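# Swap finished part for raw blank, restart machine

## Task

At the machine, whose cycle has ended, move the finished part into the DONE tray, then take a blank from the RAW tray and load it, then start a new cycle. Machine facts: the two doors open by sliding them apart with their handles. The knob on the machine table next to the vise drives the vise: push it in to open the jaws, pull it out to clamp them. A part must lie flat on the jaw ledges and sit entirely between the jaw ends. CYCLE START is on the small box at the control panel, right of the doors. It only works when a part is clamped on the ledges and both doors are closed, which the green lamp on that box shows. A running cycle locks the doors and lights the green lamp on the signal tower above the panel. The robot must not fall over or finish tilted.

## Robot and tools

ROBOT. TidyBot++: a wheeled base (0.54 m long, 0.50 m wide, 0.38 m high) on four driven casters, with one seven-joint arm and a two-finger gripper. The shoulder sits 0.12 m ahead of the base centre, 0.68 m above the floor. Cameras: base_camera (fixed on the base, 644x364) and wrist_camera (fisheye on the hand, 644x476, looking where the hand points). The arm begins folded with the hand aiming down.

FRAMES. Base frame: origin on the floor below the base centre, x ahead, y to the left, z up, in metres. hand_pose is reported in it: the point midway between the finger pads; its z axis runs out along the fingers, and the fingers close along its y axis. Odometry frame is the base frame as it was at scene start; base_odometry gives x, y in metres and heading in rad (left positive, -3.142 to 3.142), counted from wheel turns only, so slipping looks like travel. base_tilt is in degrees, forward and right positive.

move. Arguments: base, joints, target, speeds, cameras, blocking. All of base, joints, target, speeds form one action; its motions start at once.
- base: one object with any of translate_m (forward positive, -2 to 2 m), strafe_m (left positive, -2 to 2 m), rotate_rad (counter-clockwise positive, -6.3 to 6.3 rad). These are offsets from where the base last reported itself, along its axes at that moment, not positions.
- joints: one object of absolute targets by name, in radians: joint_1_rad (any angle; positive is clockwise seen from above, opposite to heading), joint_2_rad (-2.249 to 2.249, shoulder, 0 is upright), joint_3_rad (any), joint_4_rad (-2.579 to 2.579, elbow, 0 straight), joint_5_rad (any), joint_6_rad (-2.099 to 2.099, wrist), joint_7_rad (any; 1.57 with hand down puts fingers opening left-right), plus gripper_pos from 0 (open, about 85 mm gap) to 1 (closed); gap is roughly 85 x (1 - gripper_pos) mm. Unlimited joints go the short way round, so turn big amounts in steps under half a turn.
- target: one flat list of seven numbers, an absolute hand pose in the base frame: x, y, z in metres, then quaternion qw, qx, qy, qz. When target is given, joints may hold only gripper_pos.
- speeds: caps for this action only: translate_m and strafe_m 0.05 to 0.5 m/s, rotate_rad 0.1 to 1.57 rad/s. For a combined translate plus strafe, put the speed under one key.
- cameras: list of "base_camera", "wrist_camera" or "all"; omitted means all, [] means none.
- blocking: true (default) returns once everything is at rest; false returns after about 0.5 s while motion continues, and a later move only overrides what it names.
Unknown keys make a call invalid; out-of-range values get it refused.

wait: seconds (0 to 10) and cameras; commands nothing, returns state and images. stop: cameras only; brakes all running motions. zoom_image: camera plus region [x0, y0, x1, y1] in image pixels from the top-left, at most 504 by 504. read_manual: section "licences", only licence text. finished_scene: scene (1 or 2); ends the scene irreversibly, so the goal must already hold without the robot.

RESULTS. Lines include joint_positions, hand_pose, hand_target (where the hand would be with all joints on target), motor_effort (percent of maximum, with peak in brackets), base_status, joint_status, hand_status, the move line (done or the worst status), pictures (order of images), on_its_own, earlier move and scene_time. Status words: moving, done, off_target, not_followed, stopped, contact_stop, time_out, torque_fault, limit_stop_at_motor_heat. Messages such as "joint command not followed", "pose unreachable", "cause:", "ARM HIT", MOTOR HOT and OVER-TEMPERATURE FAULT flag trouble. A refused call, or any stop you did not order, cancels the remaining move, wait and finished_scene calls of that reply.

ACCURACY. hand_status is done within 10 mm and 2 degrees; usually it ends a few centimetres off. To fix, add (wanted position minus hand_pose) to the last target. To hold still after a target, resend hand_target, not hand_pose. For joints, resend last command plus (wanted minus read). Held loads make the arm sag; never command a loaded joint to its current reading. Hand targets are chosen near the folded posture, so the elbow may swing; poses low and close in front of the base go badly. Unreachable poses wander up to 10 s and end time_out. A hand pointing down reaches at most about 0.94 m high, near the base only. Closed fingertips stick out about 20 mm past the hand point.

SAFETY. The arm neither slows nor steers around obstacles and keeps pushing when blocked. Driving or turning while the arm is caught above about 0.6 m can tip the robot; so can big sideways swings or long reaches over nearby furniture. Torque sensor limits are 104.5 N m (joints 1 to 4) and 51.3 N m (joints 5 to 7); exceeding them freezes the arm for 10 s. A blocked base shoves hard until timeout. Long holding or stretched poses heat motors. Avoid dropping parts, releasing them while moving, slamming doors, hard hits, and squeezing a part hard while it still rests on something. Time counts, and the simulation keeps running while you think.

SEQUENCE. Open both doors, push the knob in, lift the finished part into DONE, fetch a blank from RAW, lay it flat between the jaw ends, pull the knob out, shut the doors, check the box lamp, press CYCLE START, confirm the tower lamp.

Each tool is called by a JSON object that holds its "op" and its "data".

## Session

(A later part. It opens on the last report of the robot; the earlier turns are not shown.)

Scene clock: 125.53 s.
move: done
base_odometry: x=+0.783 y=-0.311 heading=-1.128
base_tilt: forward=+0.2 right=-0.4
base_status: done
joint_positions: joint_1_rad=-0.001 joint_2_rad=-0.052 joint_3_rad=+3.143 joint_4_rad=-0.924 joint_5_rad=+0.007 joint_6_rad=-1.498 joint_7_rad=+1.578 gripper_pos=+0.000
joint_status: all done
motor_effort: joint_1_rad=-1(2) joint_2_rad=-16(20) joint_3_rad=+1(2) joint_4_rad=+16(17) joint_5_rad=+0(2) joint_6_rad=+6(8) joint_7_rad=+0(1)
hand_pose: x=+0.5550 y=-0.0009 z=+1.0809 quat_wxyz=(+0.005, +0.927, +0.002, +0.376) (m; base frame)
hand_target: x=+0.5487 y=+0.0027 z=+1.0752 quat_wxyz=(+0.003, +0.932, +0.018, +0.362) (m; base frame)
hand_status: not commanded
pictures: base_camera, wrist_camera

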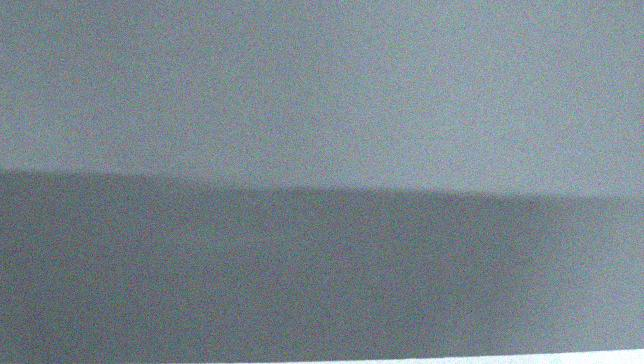

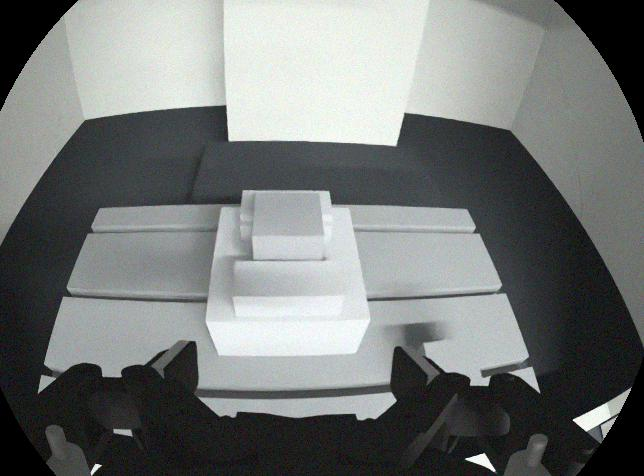

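{"op": "zoom_image", "data": {"camera": "wrist_camera", "region": [200, 170, 380, 360]}}

{"op": "move", "data": {"target": [0.675, 0.006, 1.055, 0, 0.924, 0, 0.383], "cameras": ["wrist_camera"]}}

Scaled by 2.653.

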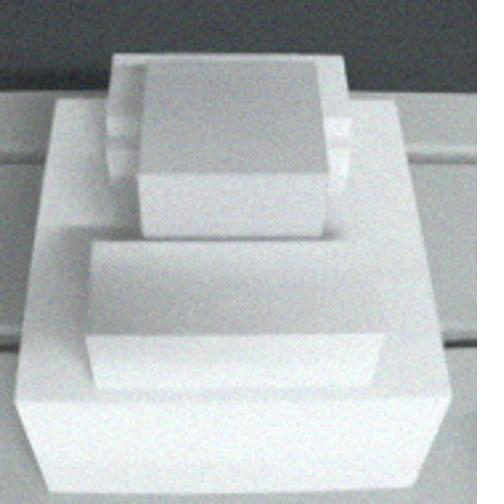

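Scene clock: 130.40 s.
move: off_target
base_odometry: x=+0.783 y=-0.311 heading=-1.128
base_tilt: forward=+0.3 right=-0.5
base_status: not commanded
joint_positions: joint_1_rad=-0.024 joint_2_rad=+0.181 joint_3_rad=+3.162 joint_4_rad=-0.784 joint_5_rad=+0.007 joint_6_rad=-1.426 joint_7_rad=+1.578 gripper_pos=+0.000
joint_status: not commanded
motor_effort: joint_1_rad=-1(1) joint_2_rad=-26(30) joint_3_rad=+0(1) joint_4_rad=+17(18) joint_5_rad=+0(1) joint_6_rad=+6(7) joint_7_rad=+0(1)
hand_pose: x=+0.6658 y=+0.0025 z=+1.0467 quat_wxyz=(+0.006, +0.931, +0.005, +0.366) (m; base frame)
hand_target: x=+0.6750 y=+0.0060 z=+1.0550 quat_wxyz=(+0.000, +0.924, +0.000, +0.383) (m; base frame)
hand_status: off_target (0.013 m and 2.2 deg from the pose sent, 0.123 m and 1.0 deg at the start)
pictures: wrist_camera

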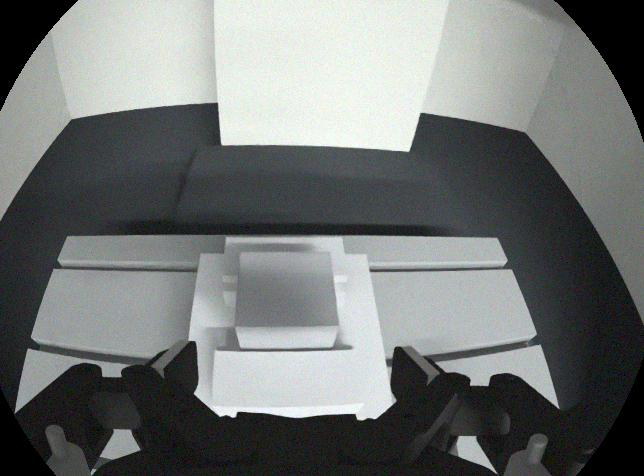

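{"op": "move", "data": {"target": [0.715, 0.011, 1.02, 0, 0.922, 0, 0.387], "cameras": ["wrist_camera"]}}

Scene clock: 136.53 s.
move: off_target
base_odometry: x=+0.783 y=-0.311 heading=-1.128
base_tilt: forward=+0.2 right=-0.4
base_status: not commanded
joint_positions: joint_1_rad=-0.035 joint_2_rad=+0.216 joint_3_rad=+3.162 joint_4_rad=-0.839 joint_5_rad=+0.007 joint_6_rad=-1.294 joint_7_rad=+1.578 gripper_pos=+0.000
joint_status: not commanded
motor_effort: joint_1_rad=-1(1) joint_2_rad=-28(30) joint_3_rad=+1(1) joint_4_rad=+18(19) joint_5_rad=+0(1) joint_6_rad=+6(7) joint_7_rad=+0(1)
hand_pose: x=+0.7044 y=+0.0094 z=+1.0291 quat_wxyz=(+0.004, +0.922, +0.011, +0.386) (m; base frame)
hand_target: x=+0.7150 y=+0.0110 z=+1.0200 quat_wxyz=(+0.000, +0.922, +0.000, +0.387) (m; base frame)
hand_status: off_target (0.014 m and 1.3 deg from the pose sent, 0.057 m and 2.7 deg at the start)
pictures: wrist_camera

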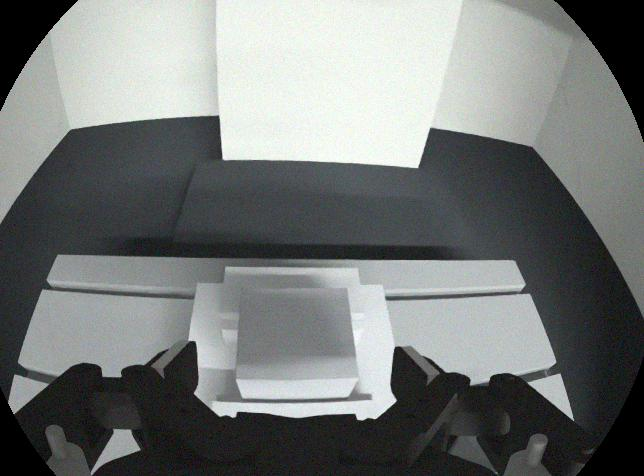

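{"op": "move", "data": {"target": [0.735, 0.008, 1.0, 0.004, 0.922, -0.009, 0.387], "cameras": ["wrist_camera"]}}

Scene clock: 141.47 s.
move: off_target
base_odometry: x=+0.783 y=-0.311 heading=-1.128
base_tilt: forward=+0.2 right=-0.4
base_status: not commanded
joint_positions: joint_1_rad=-0.041 joint_2_rad=+0.241 joint_3_rad=+3.169 joint_4_rad=-0.869 joint_5_rad=+0.007 joint_6_rad=-1.229 joint_7_rad=+1.566 gripper_pos=+0.000
joint_status: not commanded
motor_effort: joint_1_rad=-1(1) joint_2_rad=-29(30) joint_3_rad=+0(1) joint_4_rad=+18(19) joint_5_rad=+0(1) joint_6_rad=+7(7) joint_7_rad=+0(1)
hand_pose: x=+0.7249 y=+0.0101 z=+1.0136 quat_wxyz=(+0.003, +0.921, +0.005, +0.390) (m; base frame)
hand_target: x=+0.7350 y=+0.0080 z=+1.0000 quat_wxyz=(+0.004, +0.922, -0.009, +0.387) (m; base frame)
hand_status: off_target (0.017 m and 1.7 deg from the pose sent, 0.042 m and 2.3 deg at the start)
pictures: wrist_camera

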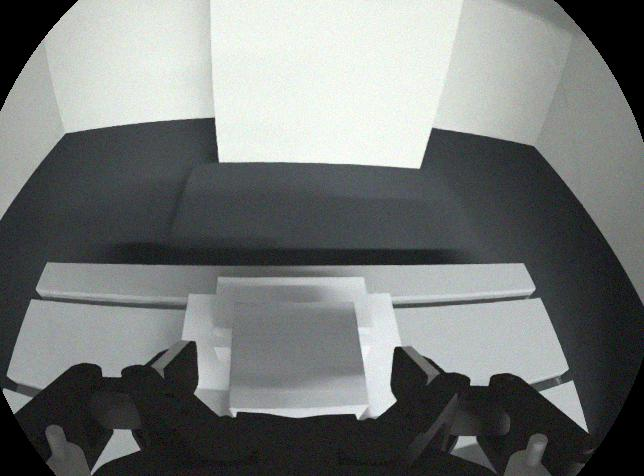

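{"op": "move", "data": {"target": [0.741,0.007,0.978,0.0,0.922,0.0,0.387], "cameras": ["wrist_camera"]}}

Scene clock: 161.57 s.
move: done
base_odometry: x=+0.783 y=-0.311 heading=-1.128
base_tilt: forward=+0.2 right=-0.4
base_status: not commanded
joint_positions: joint_1_rad=-0.040 joint_2_rad=+0.241 joint_3_rad=+3.169 joint_4_rad=-0.959 joint_5_rad=+0.007 joint_6_rad=-1.156 joint_7_rad=+1.566 gripper_pos=+0.000
joint_status: not commanded
motor_effort: joint_1_rad=-1(1) joint_2_rad=-29(32) joint_3_rad=+0(1) joint_4_rad=+19(20) joint_5_rad=+0(1) joint_6_rad=+6(7) joint_7_rad=+0(1)
hand_pose: x=+0.7329 y=+0.0095 z=+0.9839 quat_wxyz=(+0.003, +0.924, +0.005, +0.383) (m; base frame)
hand_target: x=+0.7410 y=+0.0070 z=+0.9780 quat_wxyz=(+0.000, +0.922, +0.000, +0.387) (m; base frame)
hand_status: done (0.010 m and 0.9 deg from the pose sent, 0.039 m and 0.8 deg at the start)
pictures: wrist_camera

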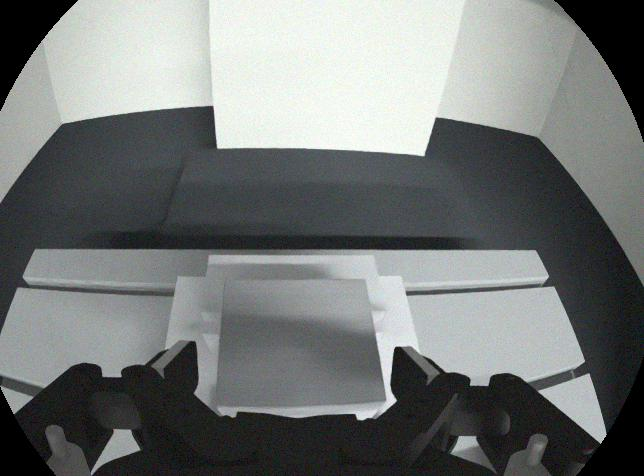

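{"op": "move", "data": {"target": [0.751,0.006,0.980,0.0,0.922,0.0,0.387], "cameras": ["wrist_camera"]}}

{"op": "zoom_image", "data": {"camera": "wrist_camera", "region": [150, 240, 450, 470]}}

Scene clock: 167.73 s.
move: off_target
base_odometry: x=+0.783 y=-0.311 heading=-1.128
base_tilt: forward=+0.1 right=-0.5
base_status: not commanded
joint_positions: joint_1_rad=-0.040 joint_2_rad=+0.257 joint_3_rad=+3.169 joint_4_rad=-0.928 joint_5_rad=+0.007 joint_6_rad=-1.155 joint_7_rad=+1.566 gripper_pos=+0.000
joint_status: not commanded
motor_effort: joint_1_rad=-1(1) joint_2_rad=-30(31) joint_3_rad=+1(1) joint_4_rad=+19(20) joint_5_rad=+0(1) joint_6_rad=+6(7) joint_7_rad=+0(1)
hand_pose: x=+0.7409 y=+0.0099 z=+0.9908 quat_wxyz=(+0.003, +0.921, +0.005, +0.390) (m; base frame)
hand_target: x=+0.7510 y=+0.0060 z=+0.9800 quat_wxyz=(+0.000, +0.922, +0.000, +0.387) (m; base frame)
hand_status: off_target (0.015 m and 0.8 deg from the pose sent, 0.019 m and 0.9 deg at the start)
pictures: wrist_camera

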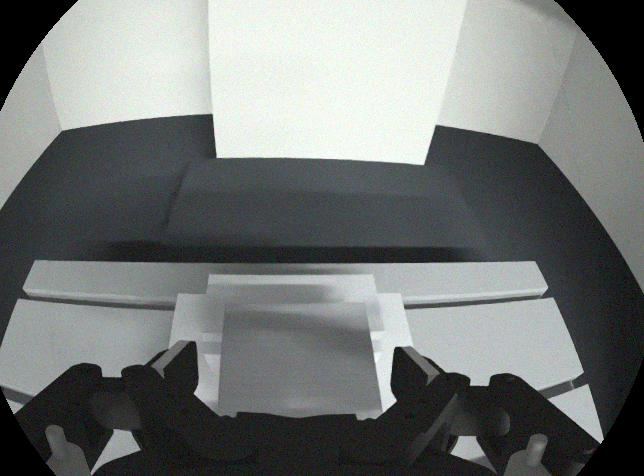

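Scaled by 1.680.

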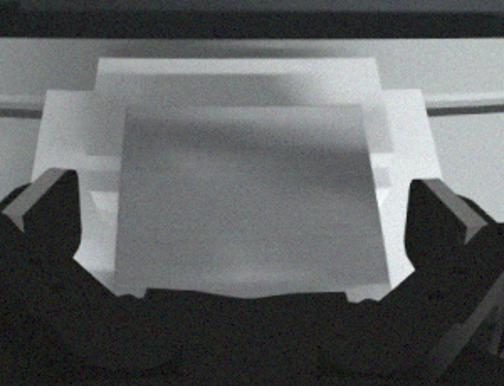

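{"op": "move", "data": {"target": [0.758,0.004,0.971,0.0,0.922,0.0,0.387], "cameras": ["wrist_camera"]}}

{"op": "zoom_image", "data": {"camera": "wrist_camera", "region": [150, 240, 450, 470]}}

Scene clock: 171.07 s.
move: off_target
base_odometry: x=+0.783 y=-0.311 heading=-1.128
base_tilt: forward=+0.1 right=-0.4
base_status: not commanded
joint_positions: joint_1_rad=-0.039 joint_2_rad=+0.265 joint_3_rad=+3.169 joint_4_rad=-0.933 joint_5_rad=+0.007 joint_6_rad=-1.136 joint_7_rad=+1.566 gripper_pos=+0.000
joint_status: not commanded
motor_effort: joint_1_rad=-1(1) joint_2_rad=-30(31) joint_3_rad=+0(1) joint_4_rad=+19(19) joint_5_rad=+1(1) joint_6_rad=+7(7) joint_7_rad=+0(0)
hand_pose: x=+0.7471 y=+0.0092 z=+0.9874 quat_wxyz=(+0.003, +0.919, +0.005, +0.393) (m; base frame)
hand_target: x=+0.7580 y=+0.0040 z=+0.9710 quat_wxyz=(+0.000, +0.922, +0.000, +0.387) (m; base frame)
hand_status: off_target (0.020 m and 1.0 deg from the pose sent, 0.027 m and 0.8 deg at the start)
pictures: wrist_camera

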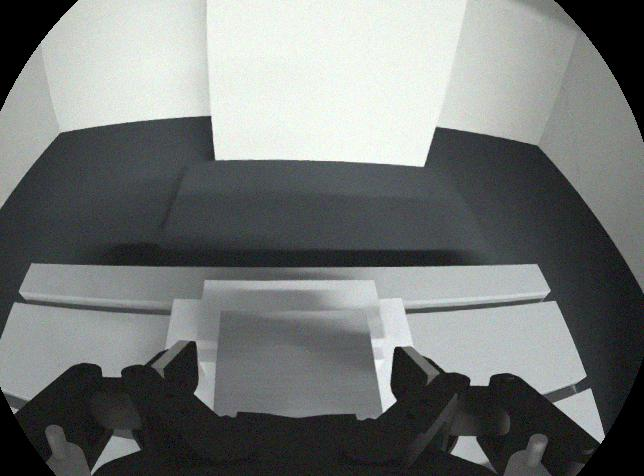

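Scaled by 1.680.

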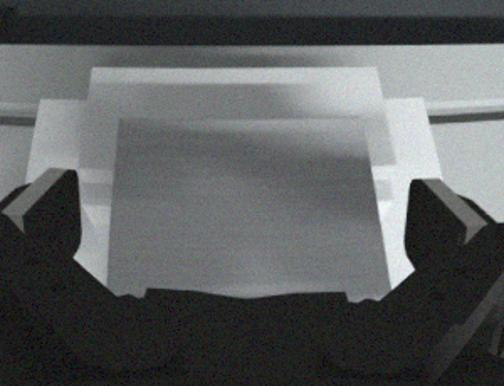

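{"op": "move", "data": {"joints": {"gripper_pos":1}, "cameras": ["wrist_camera"]}}

{"op": "move", "data": {"target": [0.758,0.004,1.035,0.0,0.916,0.0,0.401], "cameras": ["wrist_camera"]}}

Scene clock: 176.40 s.
move: off_target
base_odometry: x=+0.783 y=-0.311 heading=-1.128
base_tilt: forward=+0.2 right=-0.4
base_status: not commanded
joint_positions: joint_1_rad=-0.039 joint_2_rad=+0.263 joint_3_rad=+3.169 joint_4_rad=-0.933 joint_5_rad=+0.007 joint_6_rad=-1.136 joint_7_rad=+1.566 gripper_pos=+0.292
joint_status: gripper_pos off_target (ended at +0.292, target +1.000)
motor_effort: joint_1_rad=-1(1) joint_2_rad=-28(31) joint_3_rad=+1(1) joint_4_rad=+19(21) joint_5_rad=+1(1) joint_6_rad=+8(12) joint_7_rad=+0(1)
hand_pose: x=+0.7464 y=+0.0091 z=+0.9882 quat_wxyz=(+0.003, +0.919, +0.005, +0.394) (m; base frame)
hand_target: x=+0.7580 y=+0.0040 z=+0.9710 quat_wxyz=(+0.000, +0.922, +0.000, +0.387) (m; base frame)
hand_status: not commanded
pictures: wrist_camera

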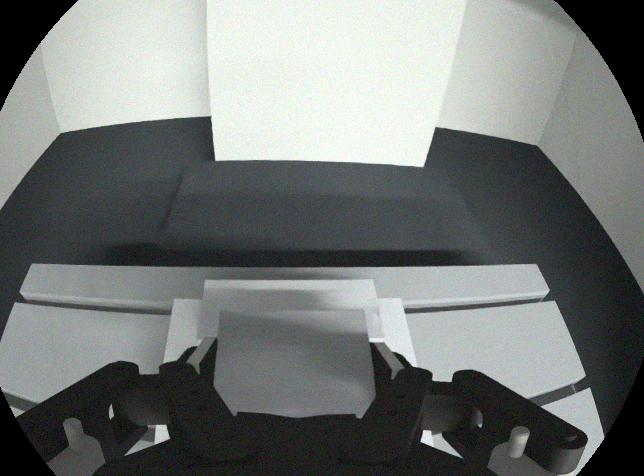

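Scene clock: 178.10 s.
move: off_target
base_odometry: x=+0.783 y=-0.311 heading=-1.128
base_tilt: forward=+0.3 right=-0.4
base_status: not commanded
joint_positions: joint_1_rad=-0.038 joint_2_rad=+0.354 joint_3_rad=+3.170 joint_4_rad=-0.668 joint_5_rad=+0.007 joint_6_rad=-1.314 joint_7_rad=+1.566 gripper_pos=+0.292
joint_status: not commanded
motor_effort: joint_1_rad=-1(2) joint_2_rad=-37(38) joint_3_rad=+0(1) joint_4_rad=+21(26) joint_5_rad=+0(1) joint_6_rad=+9(17) joint_7_rad=+0(1)
hand_pose: x=+0.7577 y=+0.0099 z=+1.0248 quat_wxyz=(+0.005, +0.920, +0.004, +0.392) (m; base frame)
hand_target: x=+0.7580 y=+0.0040 z=+1.0350 quat_wxyz=(+0.000, +0.916, +0.000, +0.401) (m; base frame)
hand_status: off_target (0.012 m and 1.3 deg from the pose sent, 0.048 m and 1.1 deg at the start)
pictures: wrist_camera

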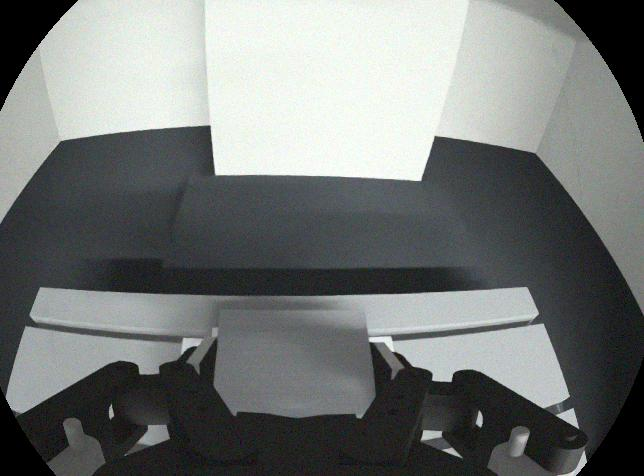

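{"op": "move", "data": {"target": [0.72,0.004,1.085,0.0,0.916,0.0,0.401], "cameras": ["wrist_camera"]}}

{"op": "move", "data": {"base": {"translate_m":-0.6}, "joints": {"joint_1_rad":0,"joint_2_rad":-0.061,"joint_3_rad":3.1416,"joint_4_rad":-0.926,"joint_5_rad":0,"joint_6_rad":-1.49,"joint_7_rad":1.5708}, "cameras": ["all"]}}

{"op": "move", "data": {"base": {"rotate_rad":3.14159}}}

Scene clock: 184.53 s.
move: done
base_odometry: x=+0.783 y=-0.311 heading=-1.128
base_tilt: forward=+0.2 right=-0.4
base_status: not commanded
joint_positions: joint_1_rad=-0.038 joint_2_rad=+0.362 joint_3_rad=+3.172 joint_4_rad=-0.456 joint_5_rad=+0.007 joint_6_rad=-1.497 joint_7_rad=+1.566 gripper_pos=+0.292
joint_status: not commanded
motor_effort: joint_1_rad=-1(1) joint_2_rad=-35(39) joint_3_rad=+0(1) joint_4_rad=+19(22) joint_5_rad=+1(1) joint_6_rad=+9(10) joint_7_rad=+0(1)
hand_pose: x=+0.7269 y=+0.0089 z=+1.0792 quat_wxyz=(+0.005, +0.916, +0.003, +0.402) (m; base frame)
hand_target: x=+0.7200 y=+0.0040 z=+1.0850 quat_wxyz=(+0.000, +0.916, +0.000, +0.401) (m; base frame)
hand_status: done (0.010 m and 0.7 deg from the pose sent, 0.071 m and 1.3 deg at the start)
pictures: wrist_camera

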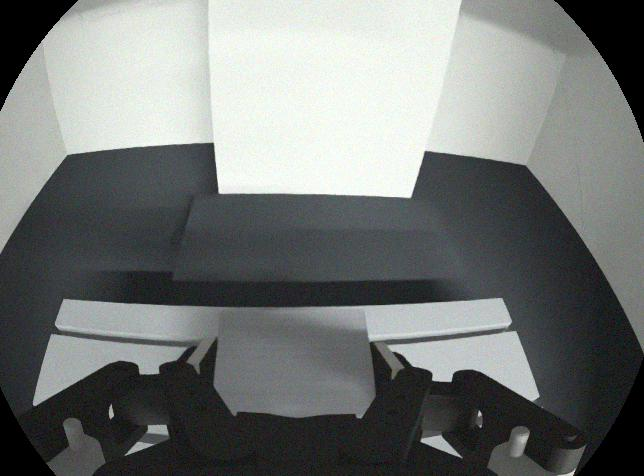

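Scene clock: 187.23 s.
move: done
base_odometry: x=+0.526 y=+0.232 heading=-1.129
base_tilt: forward=+0.1 right=-0.4
base_status: done
joint_positions: joint_1_rad=-0.015 joint_2_rad=-0.056 joint_3_rad=+3.157 joint_4_rad=-0.924 joint_5_rad=+0.007 joint_6_rad=-1.497 joint_7_rad=+1.566 gripper_pos=+0.292
joint_status: all done
motor_effort: joint_1_rad=-1(4) joint_2_rad=-19(41) joint_3_rad=+0(2) joint_4_rad=+19(22) joint_5_rad=+0(2) joint_6_rad=+9(11) joint_7_rad=+0(1)
hand_pose: x=+0.5535 y=-0.0015 z=+1.0830 quat_wxyz=(+0.002, +0.926, -0.004, +0.378) (m; base frame)
hand_target: x=+0.5530 y=+0.0013 z=+1.0858 quat_wxyz=(+0.000, +0.924, +0.000, +0.383) (m; base frame)
hand_status: not commanded
pictures: base_camera, wrist_camera

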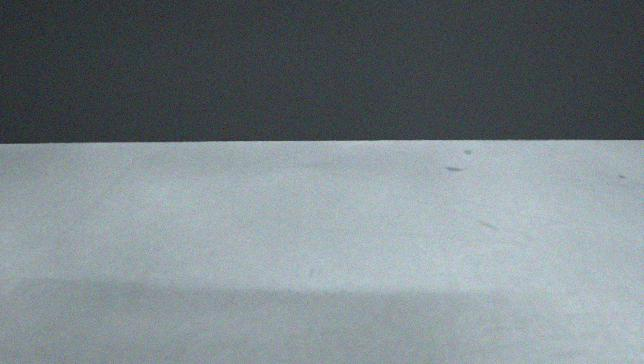

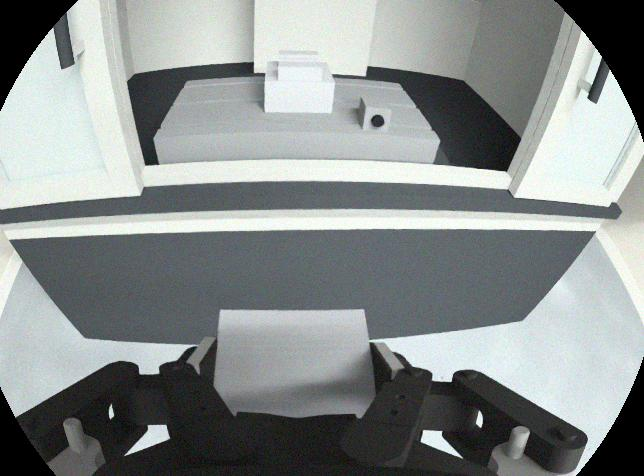

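Scene clock: 190.57 s.
move: done
base_odometry: x=+0.526 y=+0.232 heading=+2.012
base_tilt: forward=+0.2 right=-0.4
base_status: done
joint_positions: joint_1_rad=-0.006 joint_2_rad=-0.044 joint_3_rad=+3.147 joint_4_rad=-0.926 joint_5_rad=+0.007 joint_6_rad=-1.497 joint_7_rad=+1.566 gripper_pos=+0.292
joint_status: not commanded
motor_effort: joint_1_rad=+0(3) joint_2_rad=-20(24) joint_3_rad=+0(2) joint_4_rad=+19(21) joint_5_rad=+1(2) joint_6_rad=+9(9) joint_7_rad=+0(1)
hand_pose: x=+0.5584 y=-0.0008 z=+1.0769 quat_wxyz=(+0.002, +0.928, -0.003, +0.372) (m; base frame)
hand_target: x=+0.5530 y=+0.0013 z=+1.0858 quat_wxyz=(+0.000, +0.924, +0.000, +0.383) (m; base frame)
hand_status: not commanded
pictures: base_camera, wrist_camera

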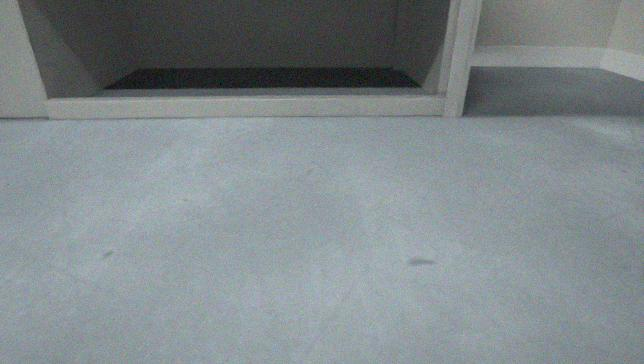

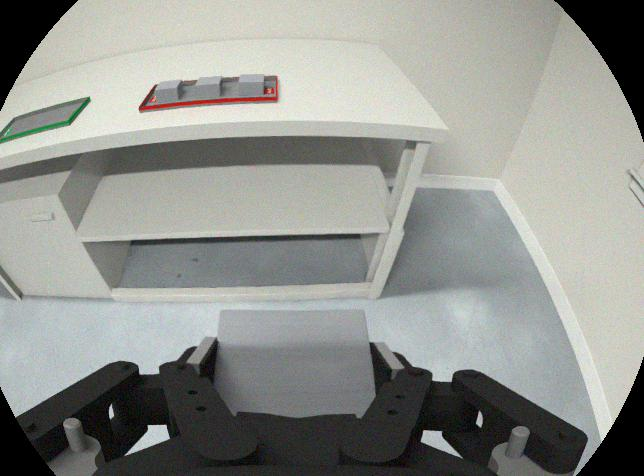

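{"op": "move", "data": {"base": {"strafe_m":0.9,"translate_m":0.35}}}

Scene clock: 202.33 s.
move: done
base_odometry: x=-0.438 y=+0.164 heading=+2.013
base_tilt: forward=+0.2 right=-0.5
base_status: done
joint_positions: joint_1_rad=-0.004 joint_2_rad=-0.044 joint_3_rad=+3.146 joint_4_rad=-0.926 joint_5_rad=+0.007 joint_6_rad=-1.497 joint_7_rad=+1.566 gripper_pos=+0.292
joint_status: not commanded
motor_effort: joint_1_rad=-1(3) joint_2_rad=-19(21) joint_3_rad=+0(2) joint_4_rad=+20(20) joint_5_rad=+0(1) joint_6_rad=+9(9) joint_7_rad=+0(1)
hand_pose: x=+0.5581 y=-0.0010 z=+1.0771 quat_wxyz=(+0.002, +0.928, -0.004, +0.372) (m; base frame)
hand_target: x=+0.5530 y=+0.0013 z=+1.0858 quat_wxyz=(+0.000, +0.924, +0.000, +0.383) (m; base frame)
hand_status: not commanded
pictures: base_camera, wrist_camera

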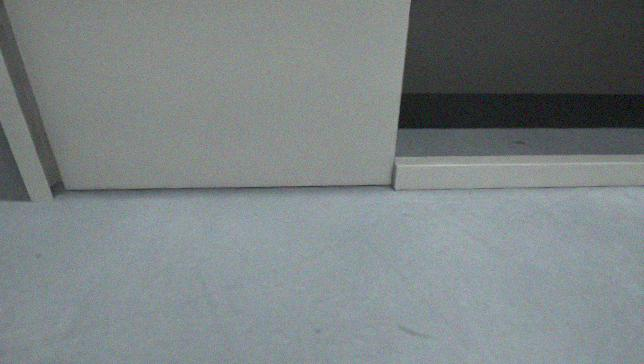

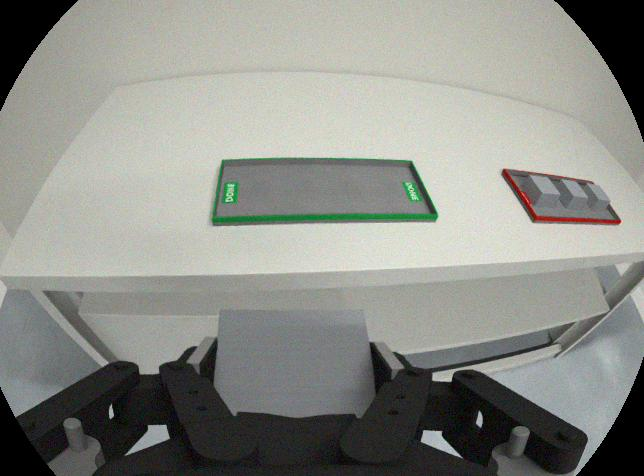

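{"op": "move", "data": {"base": {"strafe_m":-0.02,"translate_m":0.28}, "speeds": {"translate_m":0.25}}}

{"op": "move", "data": {"target": [0.72,0.0,0.94,0.0,0.908,0.0,0.419], "cameras": ["wrist_camera"]}}

Scene clock: 209.50 s.
move: done
base_odometry: x=-0.540 y=+0.425 heading=+2.013
base_tilt: forward=+0.2 right=-0.5
base_status: done
joint_positions: joint_1_rad=-0.004 joint_2_rad=-0.047 joint_3_rad=+3.146 joint_4_rad=-0.927 joint_5_rad=+0.007 joint_6_rad=-1.497 joint_7_rad=+1.566 gripper_pos=+0.292
joint_status: not commanded
motor_effort: joint_1_rad=-1(1) joint_2_rad=-19(23) joint_3_rad=+0(1) joint_4_rad=+20(20) joint_5_rad=+0(1) joint_6_rad=+9(10) joint_7_rad=+0(1)
hand_pose: x=+0.5572 y=-0.0010 z=+1.0777 quat_wxyz=(+0.002, +0.928, -0.004, +0.373) (m; base frame)
hand_target: x=+0.5530 y=+0.0013 z=+1.0858 quat_wxyz=(+0.000, +0.924, +0.000, +0.383) (m; base frame)
hand_status: not commanded
pictures: base_camera, wrist_camera

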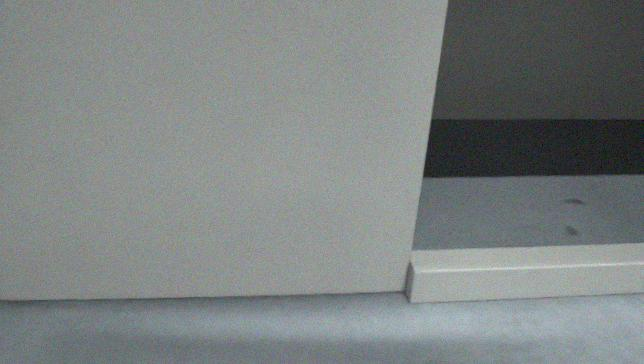

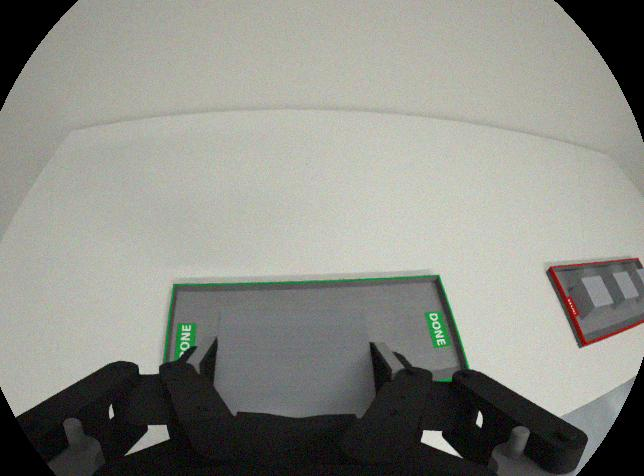

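Scene clock: 211.37 s.
move: off_target
base_odometry: x=-0.540 y=+0.425 heading=+2.013
base_tilt: forward=+0.3 right=-0.4
base_status: not commanded
joint_positions: joint_1_rad=-0.005 joint_2_rad=+0.142 joint_3_rad=+3.153 joint_4_rad=-1.318 joint_5_rad=+0.007 joint_6_rad=-0.895 joint_7_rad=+1.566 gripper_pos=+0.292
joint_status: not commanded
motor_effort: joint_1_rad=+0(1) joint_2_rad=-31(35) joint_3_rad=+0(1) joint_4_rad=+24(26) joint_5_rad=+0(1) joint_6_rad=+9(9) joint_7_rad=+0(1)
hand_pose: x=+0.7114 y=-0.0036 z=+0.9134 quat_wxyz=(+0.004, +0.924, -0.004, +0.383) (m; base frame)
hand_target: x=+0.7200 y=+0.0000 z=+0.9400 quat_wxyz=(+0.000, +0.908, +0.000, +0.419) (m; base frame)
hand_status: off_target (0.028 m and 4.5 deg from the pose sent, 0.213 m and 5.8 deg at the start)
pictures: wrist_camera

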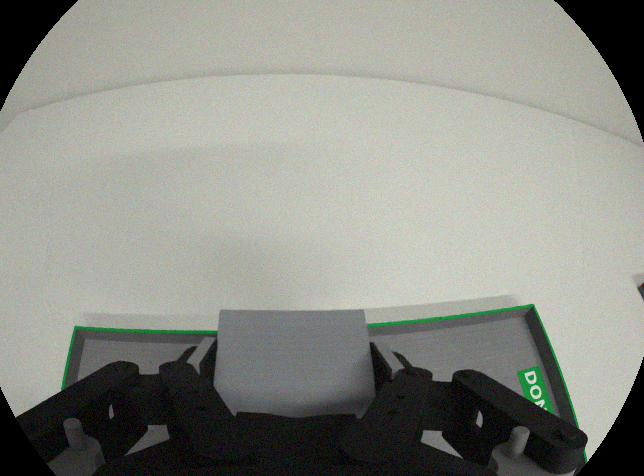

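{"op": "move", "data": {"target": [0.72,0.003,0.905,0.0,0.908,0.0,0.419], "cameras": ["wrist_camera"]}}

{"op": "move", "data": {"target": [0.72,0.003,0.893,0.0,0.908,0.0,0.419], "cameras": ["wrist_camera"]}}

Scene clock: 220.27 s.
move: off_target
base_odometry: x=-0.540 y=+0.425 heading=+2.013
base_tilt: forward=+0.2 right=-0.4
base_status: not commanded
joint_positions: joint_1_rad=-0.010 joint_2_rad=+0.140 joint_3_rad=+3.153 joint_4_rad=-1.434 joint_5_rad=+0.007 joint_6_rad=-0.781 joint_7_rad=+1.566 gripper_pos=+0.292
joint_status: not commanded
motor_effort: joint_1_rad=-1(1) joint_2_rad=-31(33) joint_3_rad=+0(1) joint_4_rad=+24(25) joint_5_rad=+0(1) joint_6_rad=+9(10) joint_7_rad=+0(1)
hand_pose: x=+0.7128 y=-0.0005 z=+0.8776 quat_wxyz=(+0.003, +0.924, -0.001, +0.383) (m; base frame)
hand_target: x=+0.7200 y=+0.0030 z=+0.9050 quat_wxyz=(+0.000, +0.908, +0.000, +0.419) (m; base frame)
hand_status: off_target (0.029 m and 4.5 deg from the pose sent, 0.014 m and 4.5 deg at the start)
pictures: wrist_camera

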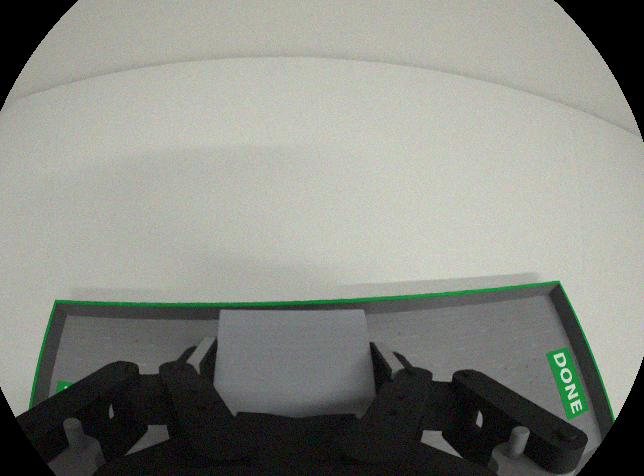

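Scene clock: 220.93 s.
move: off_target
base_odometry: x=-0.540 y=+0.425 heading=+2.013
base_tilt: forward=+0.2 right=-0.4
base_status: not commanded
joint_positions: joint_1_rad=-0.010 joint_2_rad=+0.139 joint_3_rad=+3.153 joint_4_rad=-1.470 joint_5_rad=+0.007 joint_6_rad=-0.739 joint_7_rad=+1.566 gripper_pos=+0.292
joint_status: not commanded
motor_effort: joint_1_rad=-1(1) joint_2_rad=-31(32) joint_3_rad=+1(1) joint_4_rad=+23(25) joint_5_rad=+0(1) joint_6_rad=+9(9) joint_7_rad=+0(1)
hand_pose: x=+0.7135 y=-0.0004 z=+0.8685 quat_wxyz=(+0.003, +0.922, -0.001, +0.387) (m; base frame)
hand_target: x=+0.7200 y=+0.0030 z=+0.8930 quat_wxyz=(+0.000, +0.908, +0.000, +0.419) (m; base frame)
hand_status: off_target (0.026 m and 4.1 deg from the pose sent, 0.017 m and 4.5 deg at the start)
pictures: wrist_camera

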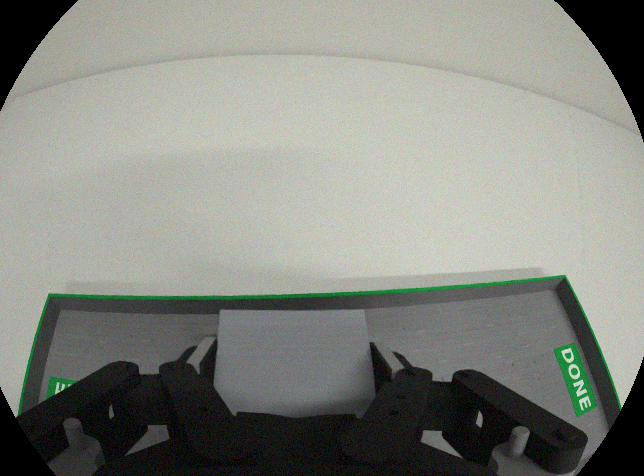

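{"op": "move", "data": {"target": [0.718,0.003,0.885,0.0,0.908,0.0,0.419], "cameras": ["wrist_camera"]}}

Scene clock: 224.60 s.
move: off_target
base_odometry: x=-0.540 y=+0.425 heading=+2.013
base_tilt: forward=+0.2 right=-0.4
base_status: not commanded
joint_positions: joint_1_rad=-0.010 joint_2_rad=+0.131 joint_3_rad=+3.153 joint_4_rad=-1.492 joint_5_rad=+0.007 joint_6_rad=-0.708 joint_7_rad=+1.566 gripper_pos=+0.292
joint_status: not commanded
motor_effort: joint_1_rad=-1(1) joint_2_rad=-30(31) joint_3_rad=+0(1) joint_4_rad=+23(24) joint_5_rad=+0(1) joint_6_rad=+9(9) joint_7_rad=+0(0)
hand_pose: x=+0.7136 y=-0.0004 z=+0.8681 quat_wxyz=(+0.003, +0.919, -0.001, +0.394) (m; base frame)
hand_target: x=+0.7180 y=+0.0030 z=+0.8850 quat_wxyz=(+0.000, +0.908, +0.000, +0.419) (m; base frame)
hand_status: off_target (0.018 m and 3.1 deg from the pose sent, 0.017 m and 4.1 deg at the start)
pictures: wrist_camera

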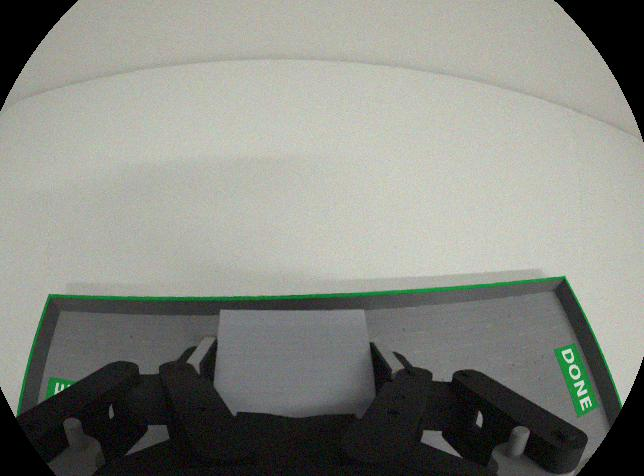

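Contact. Release and lift.

{"op": "move", "data": {"joints": {"gripper_pos":0.1}, "cameras": ["wrist_camera"]}}

{"op": "move", "data": {"target": [0.68,0.003,0.95,0.0,0.924,0.0,0.383], "cameras": ["wrist_camera"]}}

{"op": "move", "data": {"joints": {"joint_1_rad":0,"joint_2_rad":-0.061,"joint_3_rad":3.1416,"joint_4_rad":-0.926,"joint_5_rad":0,"joint_6_rad":-1.49,"joint_7_rad":1.5708,"gripper_pos":0}, "cameras": ["wrist_camera"]}}

Scene clock: 228.83 s.
move: done
base_odometry: x=-0.540 y=+0.425 heading=+2.013
base_tilt: forward=+0.2 right=-0.4
base_status: not commanded
joint_positions: joint_1_rad=-0.010 joint_2_rad=+0.114 joint_3_rad=+3.153 joint_4_rad=-1.492 joint_5_rad=+0.007 joint_6_rad=-0.693 joint_7_rad=+1.566 gripper_pos=+0.100
joint_status: all done
motor_effort: joint_1_rad=-1(1) joint_2_rad=-26(31) joint_3_rad=+1(1) joint_4_rad=+20(23) joint_5_rad=+0(1) joint_6_rad=+7(9) joint_7_rad=+0(1)
hand_pose: x=+0.7136 y=-0.0004 z=+0.8815 quat_wxyz=(+0.003, +0.913, -0.001, +0.409) (m; base frame)
hand_target: x=+0.7180 y=+0.0030 z=+0.8850 quat_wxyz=(+0.000, +0.908, +0.000, +0.419) (m; base frame)
hand_status: not commanded
pictures: wrist_camera

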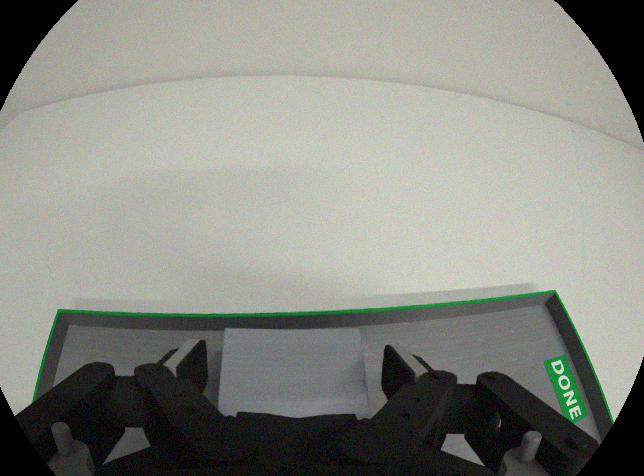

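Scene clock: 230.40 s.
move: off_target
base_odometry: x=-0.540 y=+0.425 heading=+2.013
base_tilt: forward=+0.2 right=-0.4
base_status: not commanded
joint_positions: joint_1_rad=-0.011 joint_2_rad=+0.077 joint_3_rad=+3.153 joint_4_rad=-1.272 joint_5_rad=+0.007 joint_6_rad=-0.963 joint_7_rad=+1.566 gripper_pos=+0.100
joint_status: not commanded
motor_effort: joint_1_rad=-1(1) joint_2_rad=-24(28) joint_3_rad=+0(1) joint_4_rad=+19(21) joint_5_rad=+0(1) joint_6_rad=+7(7) joint_7_rad=+0(1)
hand_pose: x=+0.6878 y=+0.0001 z=+0.9600 quat_wxyz=(+0.003, +0.915, -0.001, +0.403) (m; base frame)
hand_target: x=+0.6800 y=+0.0030 z=+0.9500 quat_wxyz=(+0.000, +0.924, +0.000, +0.383) (m; base frame)
hand_status: off_target (0.013 m and 2.5 deg from the pose sent, 0.076 m and 3.3 deg at the start)
pictures: wrist_camera

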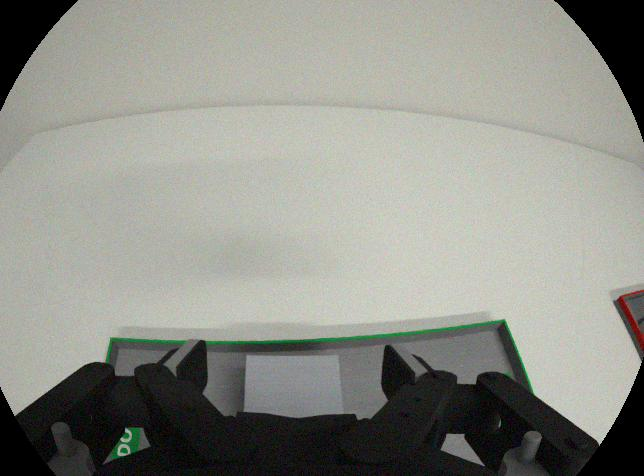

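Scene clock: 232.23 s.
move: done
base_odometry: x=-0.540 y=+0.425 heading=+2.013
base_tilt: forward=+0.2 right=-0.5
base_status: not commanded
joint_positions: joint_1_rad=-0.011 joint_2_rad=-0.069 joint_3_rad=+3.152 joint_4_rad=-0.927 joint_5_rad=+0.007 joint_6_rad=-1.447 joint_7_rad=+1.566 gripper_pos=+0.000
joint_status: all done
motor_effort: joint_1_rad=-1(1) joint_2_rad=-15(27) joint_3_rad=+1(1) joint_4_rad=+16(21) joint_5_rad=+0(1) joint_6_rad=+7(8) joint_7_rad=+0(1)
hand_pose: x=+0.5590 y=-0.0012 z=+1.0983 quat_wxyz=(+0.002, +0.914, -0.004, +0.406) (m; base frame)
hand_target: x=+0.5530 y=+0.0013 z=+1.0859 quat_wxyz=(+0.000, +0.924, +0.000, +0.383) (m; base frame)
hand_status: not commanded
pictures: wrist_camera

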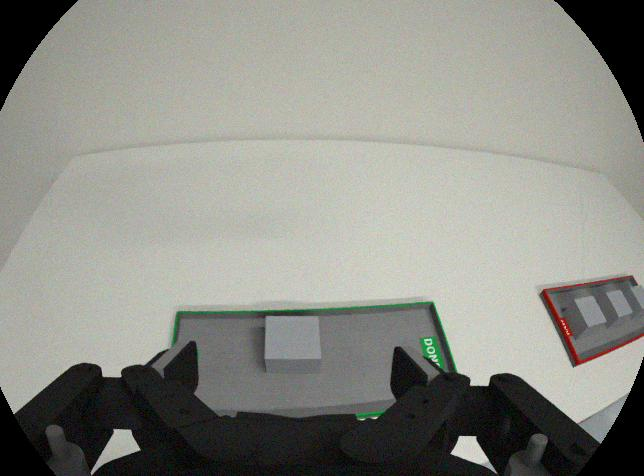

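{"op": "move", "data": {"base": {"strafe_m":-0.53}}}

Scene clock: 236.60 s.
move: done
base_odometry: x=-0.061 y=+0.653 heading=+2.014
base_tilt: forward=+0.2 right=-0.4
base_status: done
joint_positions: joint_1_rad=-0.005 joint_2_rad=-0.069 joint_3_rad=+3.149 joint_4_rad=-0.927 joint_5_rad=+0.007 joint_6_rad=-1.450 joint_7_rad=+1.566 gripper_pos=+0.000
joint_status: not commanded
motor_effort: joint_1_rad=-1(3) joint_2_rad=-15(17) joint_3_rad=+0(2) joint_4_rad=+16(17) joint_5_rad=+0(1) joint_6_rad=+7(7) joint_7_rad=+0(1)
hand_pose: x=+0.5584 y=-0.0020 z=+1.0977 quat_wxyz=(+0.002, +0.914, -0.005, +0.405) (m; base frame)
hand_target: x=+0.5530 y=+0.0013 z=+1.0859 quat_wxyz=(+0.000, +0.924, +0.000, +0.383) (m; base frame)
hand_status: not commanded
pictures: base_camera, wrist_camera

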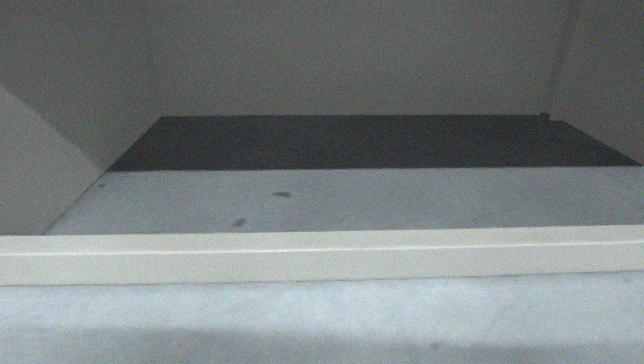

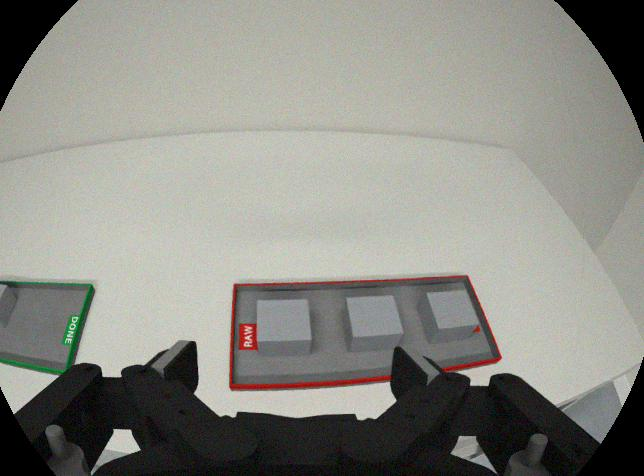

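{"op": "move", "data": {"base": {"strafe_m":0.013,"translate_m":0.02}, "cameras": []}}

{"op": "move", "data": {"target": [0.715,0.002,0.90,0.0,0.922,0.0,0.387], "cameras": ["wrist_camera"]}}

Scene clock: 241.47 s.
move: done
base_odometry: x=-0.081 y=+0.665 heading=+2.014
base_tilt: forward=+0.2 right=-0.4
base_status: done
joint_positions: joint_1_rad=-0.004 joint_2_rad=-0.063 joint_3_rad=+3.147 joint_4_rad=-0.927 joint_5_rad=+0.007 joint_6_rad=-1.452 joint_7_rad=+1.566 gripper_pos=+0.000
joint_status: not commanded
motor_effort: joint_1_rad=-1(2) joint_2_rad=-16(19) joint_3_rad=+0(2) joint_4_rad=+16(18) joint_5_rad=+0(1) joint_6_rad=+7(7) joint_7_rad=+0(1)
hand_pose: x=+0.5605 y=-0.0011 z=+1.0949 quat_wxyz=(+0.002, +0.916, -0.004, +0.401) (m; base frame)
hand_target: x=+0.5530 y=+0.0013 z=+1.0859 quat_wxyz=(+0.000, +0.924, +0.000, +0.383) (m; base frame)
hand_status: not commanded
pictures: none
No camera images: "cameras" was empty.

Scene clock: 243.43 s.
move: done
base_odometry: x=-0.081 y=+0.665 heading=+2.014
base_tilt: forward=+0.2 right=-0.5
base_status: not commanded
joint_positions: joint_1_rad=-0.008 joint_2_rad=+0.135 joint_3_rad=+3.151 joint_4_rad=-1.349 joint_5_rad=+0.007 joint_6_rad=-0.875 joint_7_rad=+1.566 gripper_pos=+0.000
joint_status: not commanded
motor_effort: joint_1_rad=-1(1) joint_2_rad=-26(30) joint_3_rad=+0(1) joint_4_rad=+20(22) joint_5_rad=+0(1) joint_6_rad=+6(7) joint_7_rad=+0(1)
hand_pose: x=+0.7085 y=-0.0006 z=+0.9053 quat_wxyz=(+0.003, +0.924, -0.002, +0.381) (m; base frame)
hand_target: x=+0.7150 y=+0.0020 z=+0.9000 quat_wxyz=(+0.000, +0.922, +0.000, +0.387) (m; base frame)
hand_status: done (0.009 m and 0.8 deg from the pose sent, 0.249 m and 1.9 deg at the start)
pictures: wrist_camera

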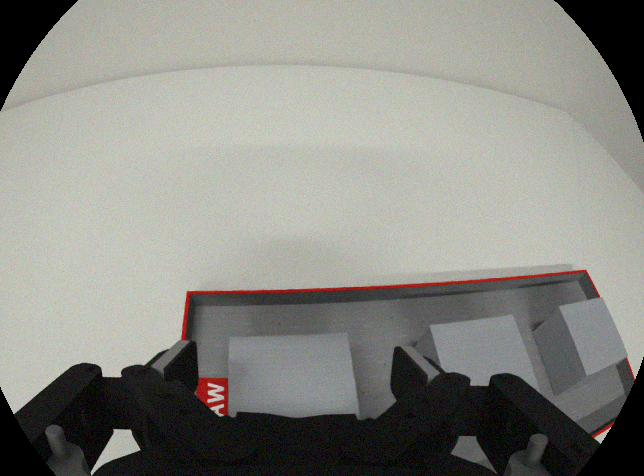

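{"op": "move", "data": {"target": [0.728,0.005,0.862,0.0,0.922,0.0,0.387], "cameras": ["wrist_camera"]}}

{"op": "zoom_image", "data": {"camera": "wrist_camera", "region": [150, 240, 450, 470]}}

Scene clock: 250.67 s.
move: off_target
base_odometry: x=-0.081 y=+0.665 heading=+2.014
base_tilt: forward=+0.2 right=-0.4
base_status: not commanded
joint_positions: joint_1_rad=-0.014 joint_2_rad=+0.158 joint_3_rad=+3.151 joint_4_rad=-1.431 joint_5_rad=+0.007 joint_6_rad=-0.758 joint_7_rad=+1.566 gripper_pos=+0.000
joint_status: not commanded
motor_effort: joint_1_rad=+0(1) joint_2_rad=-28(29) joint_3_rad=+0(1) joint_4_rad=+20(21) joint_5_rad=+0(1) joint_6_rad=+7(7) joint_7_rad=+1(1)
hand_pose: x=+0.7218 y=+0.0034 z=+0.8736 quat_wxyz=(+0.002, +0.922, +0.002, +0.387) (m; base frame)
hand_target: x=+0.7280 y=+0.0050 z=+0.8620 quat_wxyz=(+0.000, +0.922, +0.000, +0.387) (m; base frame)
hand_status: off_target (0.013 m and 0.3 deg from the pose sent, 0.048 m and 0.8 deg at the start)
pictures: wrist_camera

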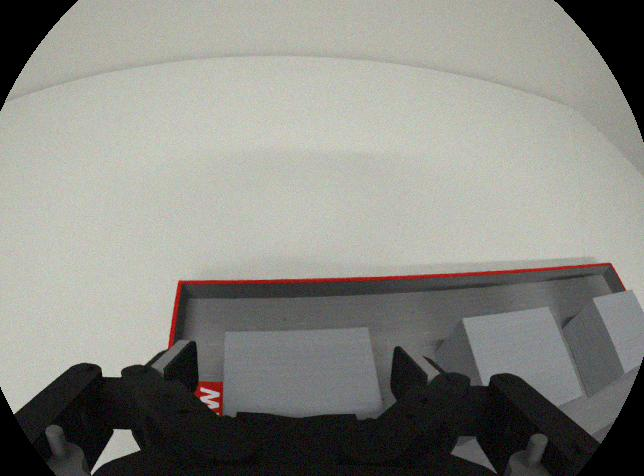

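Scaled by 1.680.

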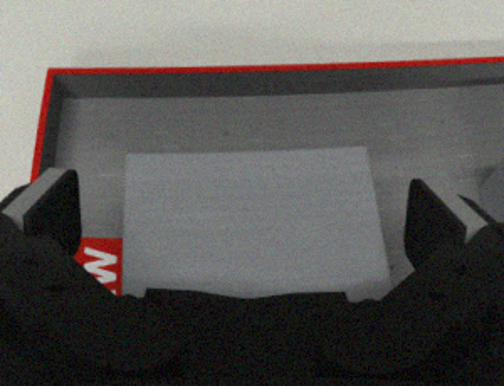

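{"op": "move", "data": {"target": [0.720,0.005,0.855,0.0,0.922,0.0,0.387], "cameras": ["wrist_camera"]}}

{"op": "zoom_image", "data": {"camera": "wrist_camera", "region": [150, 240, 450, 470]}}

Scene clock: 255.00 s.
move: done
base_odometry: x=-0.081 y=+0.665 heading=+2.014
base_tilt: forward=+0.2 right=-0.4
base_status: not commanded
joint_positions: joint_1_rad=-0.014 joint_2_rad=+0.154 joint_3_rad=+3.151 joint_4_rad=-1.476 joint_5_rad=+0.007 joint_6_rad=-0.730 joint_7_rad=+1.566 gripper_pos=+0.000
joint_status: not commanded
motor_effort: joint_1_rad=-1(1) joint_2_rad=-27(29) joint_3_rad=+1(1) joint_4_rad=+20(21) joint_5_rad=+0(1) joint_6_rad=+6(7) joint_7_rad=+0(1)
hand_pose: x=+0.7167 y=+0.0034 z=+0.8579 quat_wxyz=(+0.002, +0.925, +0.002, +0.381) (m; base frame)
hand_target: x=+0.7200 y=+0.0050 z=+0.8550 quat_wxyz=(+0.000, +0.922, +0.000, +0.387) (m; base frame)
hand_status: done (0.005 m and 0.8 deg from the pose sent, 0.019 m and 0.3 deg at the start)
pictures: wrist_camera

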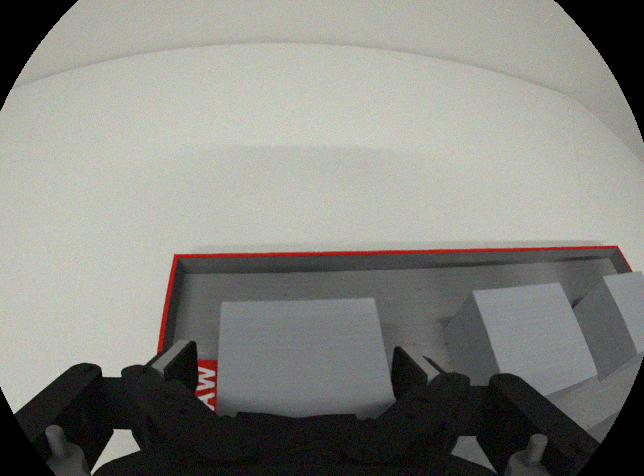

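Scaled by 1.680.

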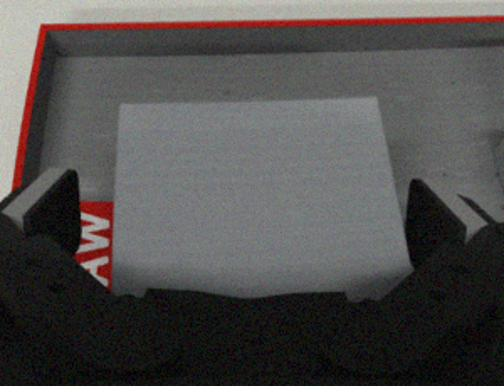

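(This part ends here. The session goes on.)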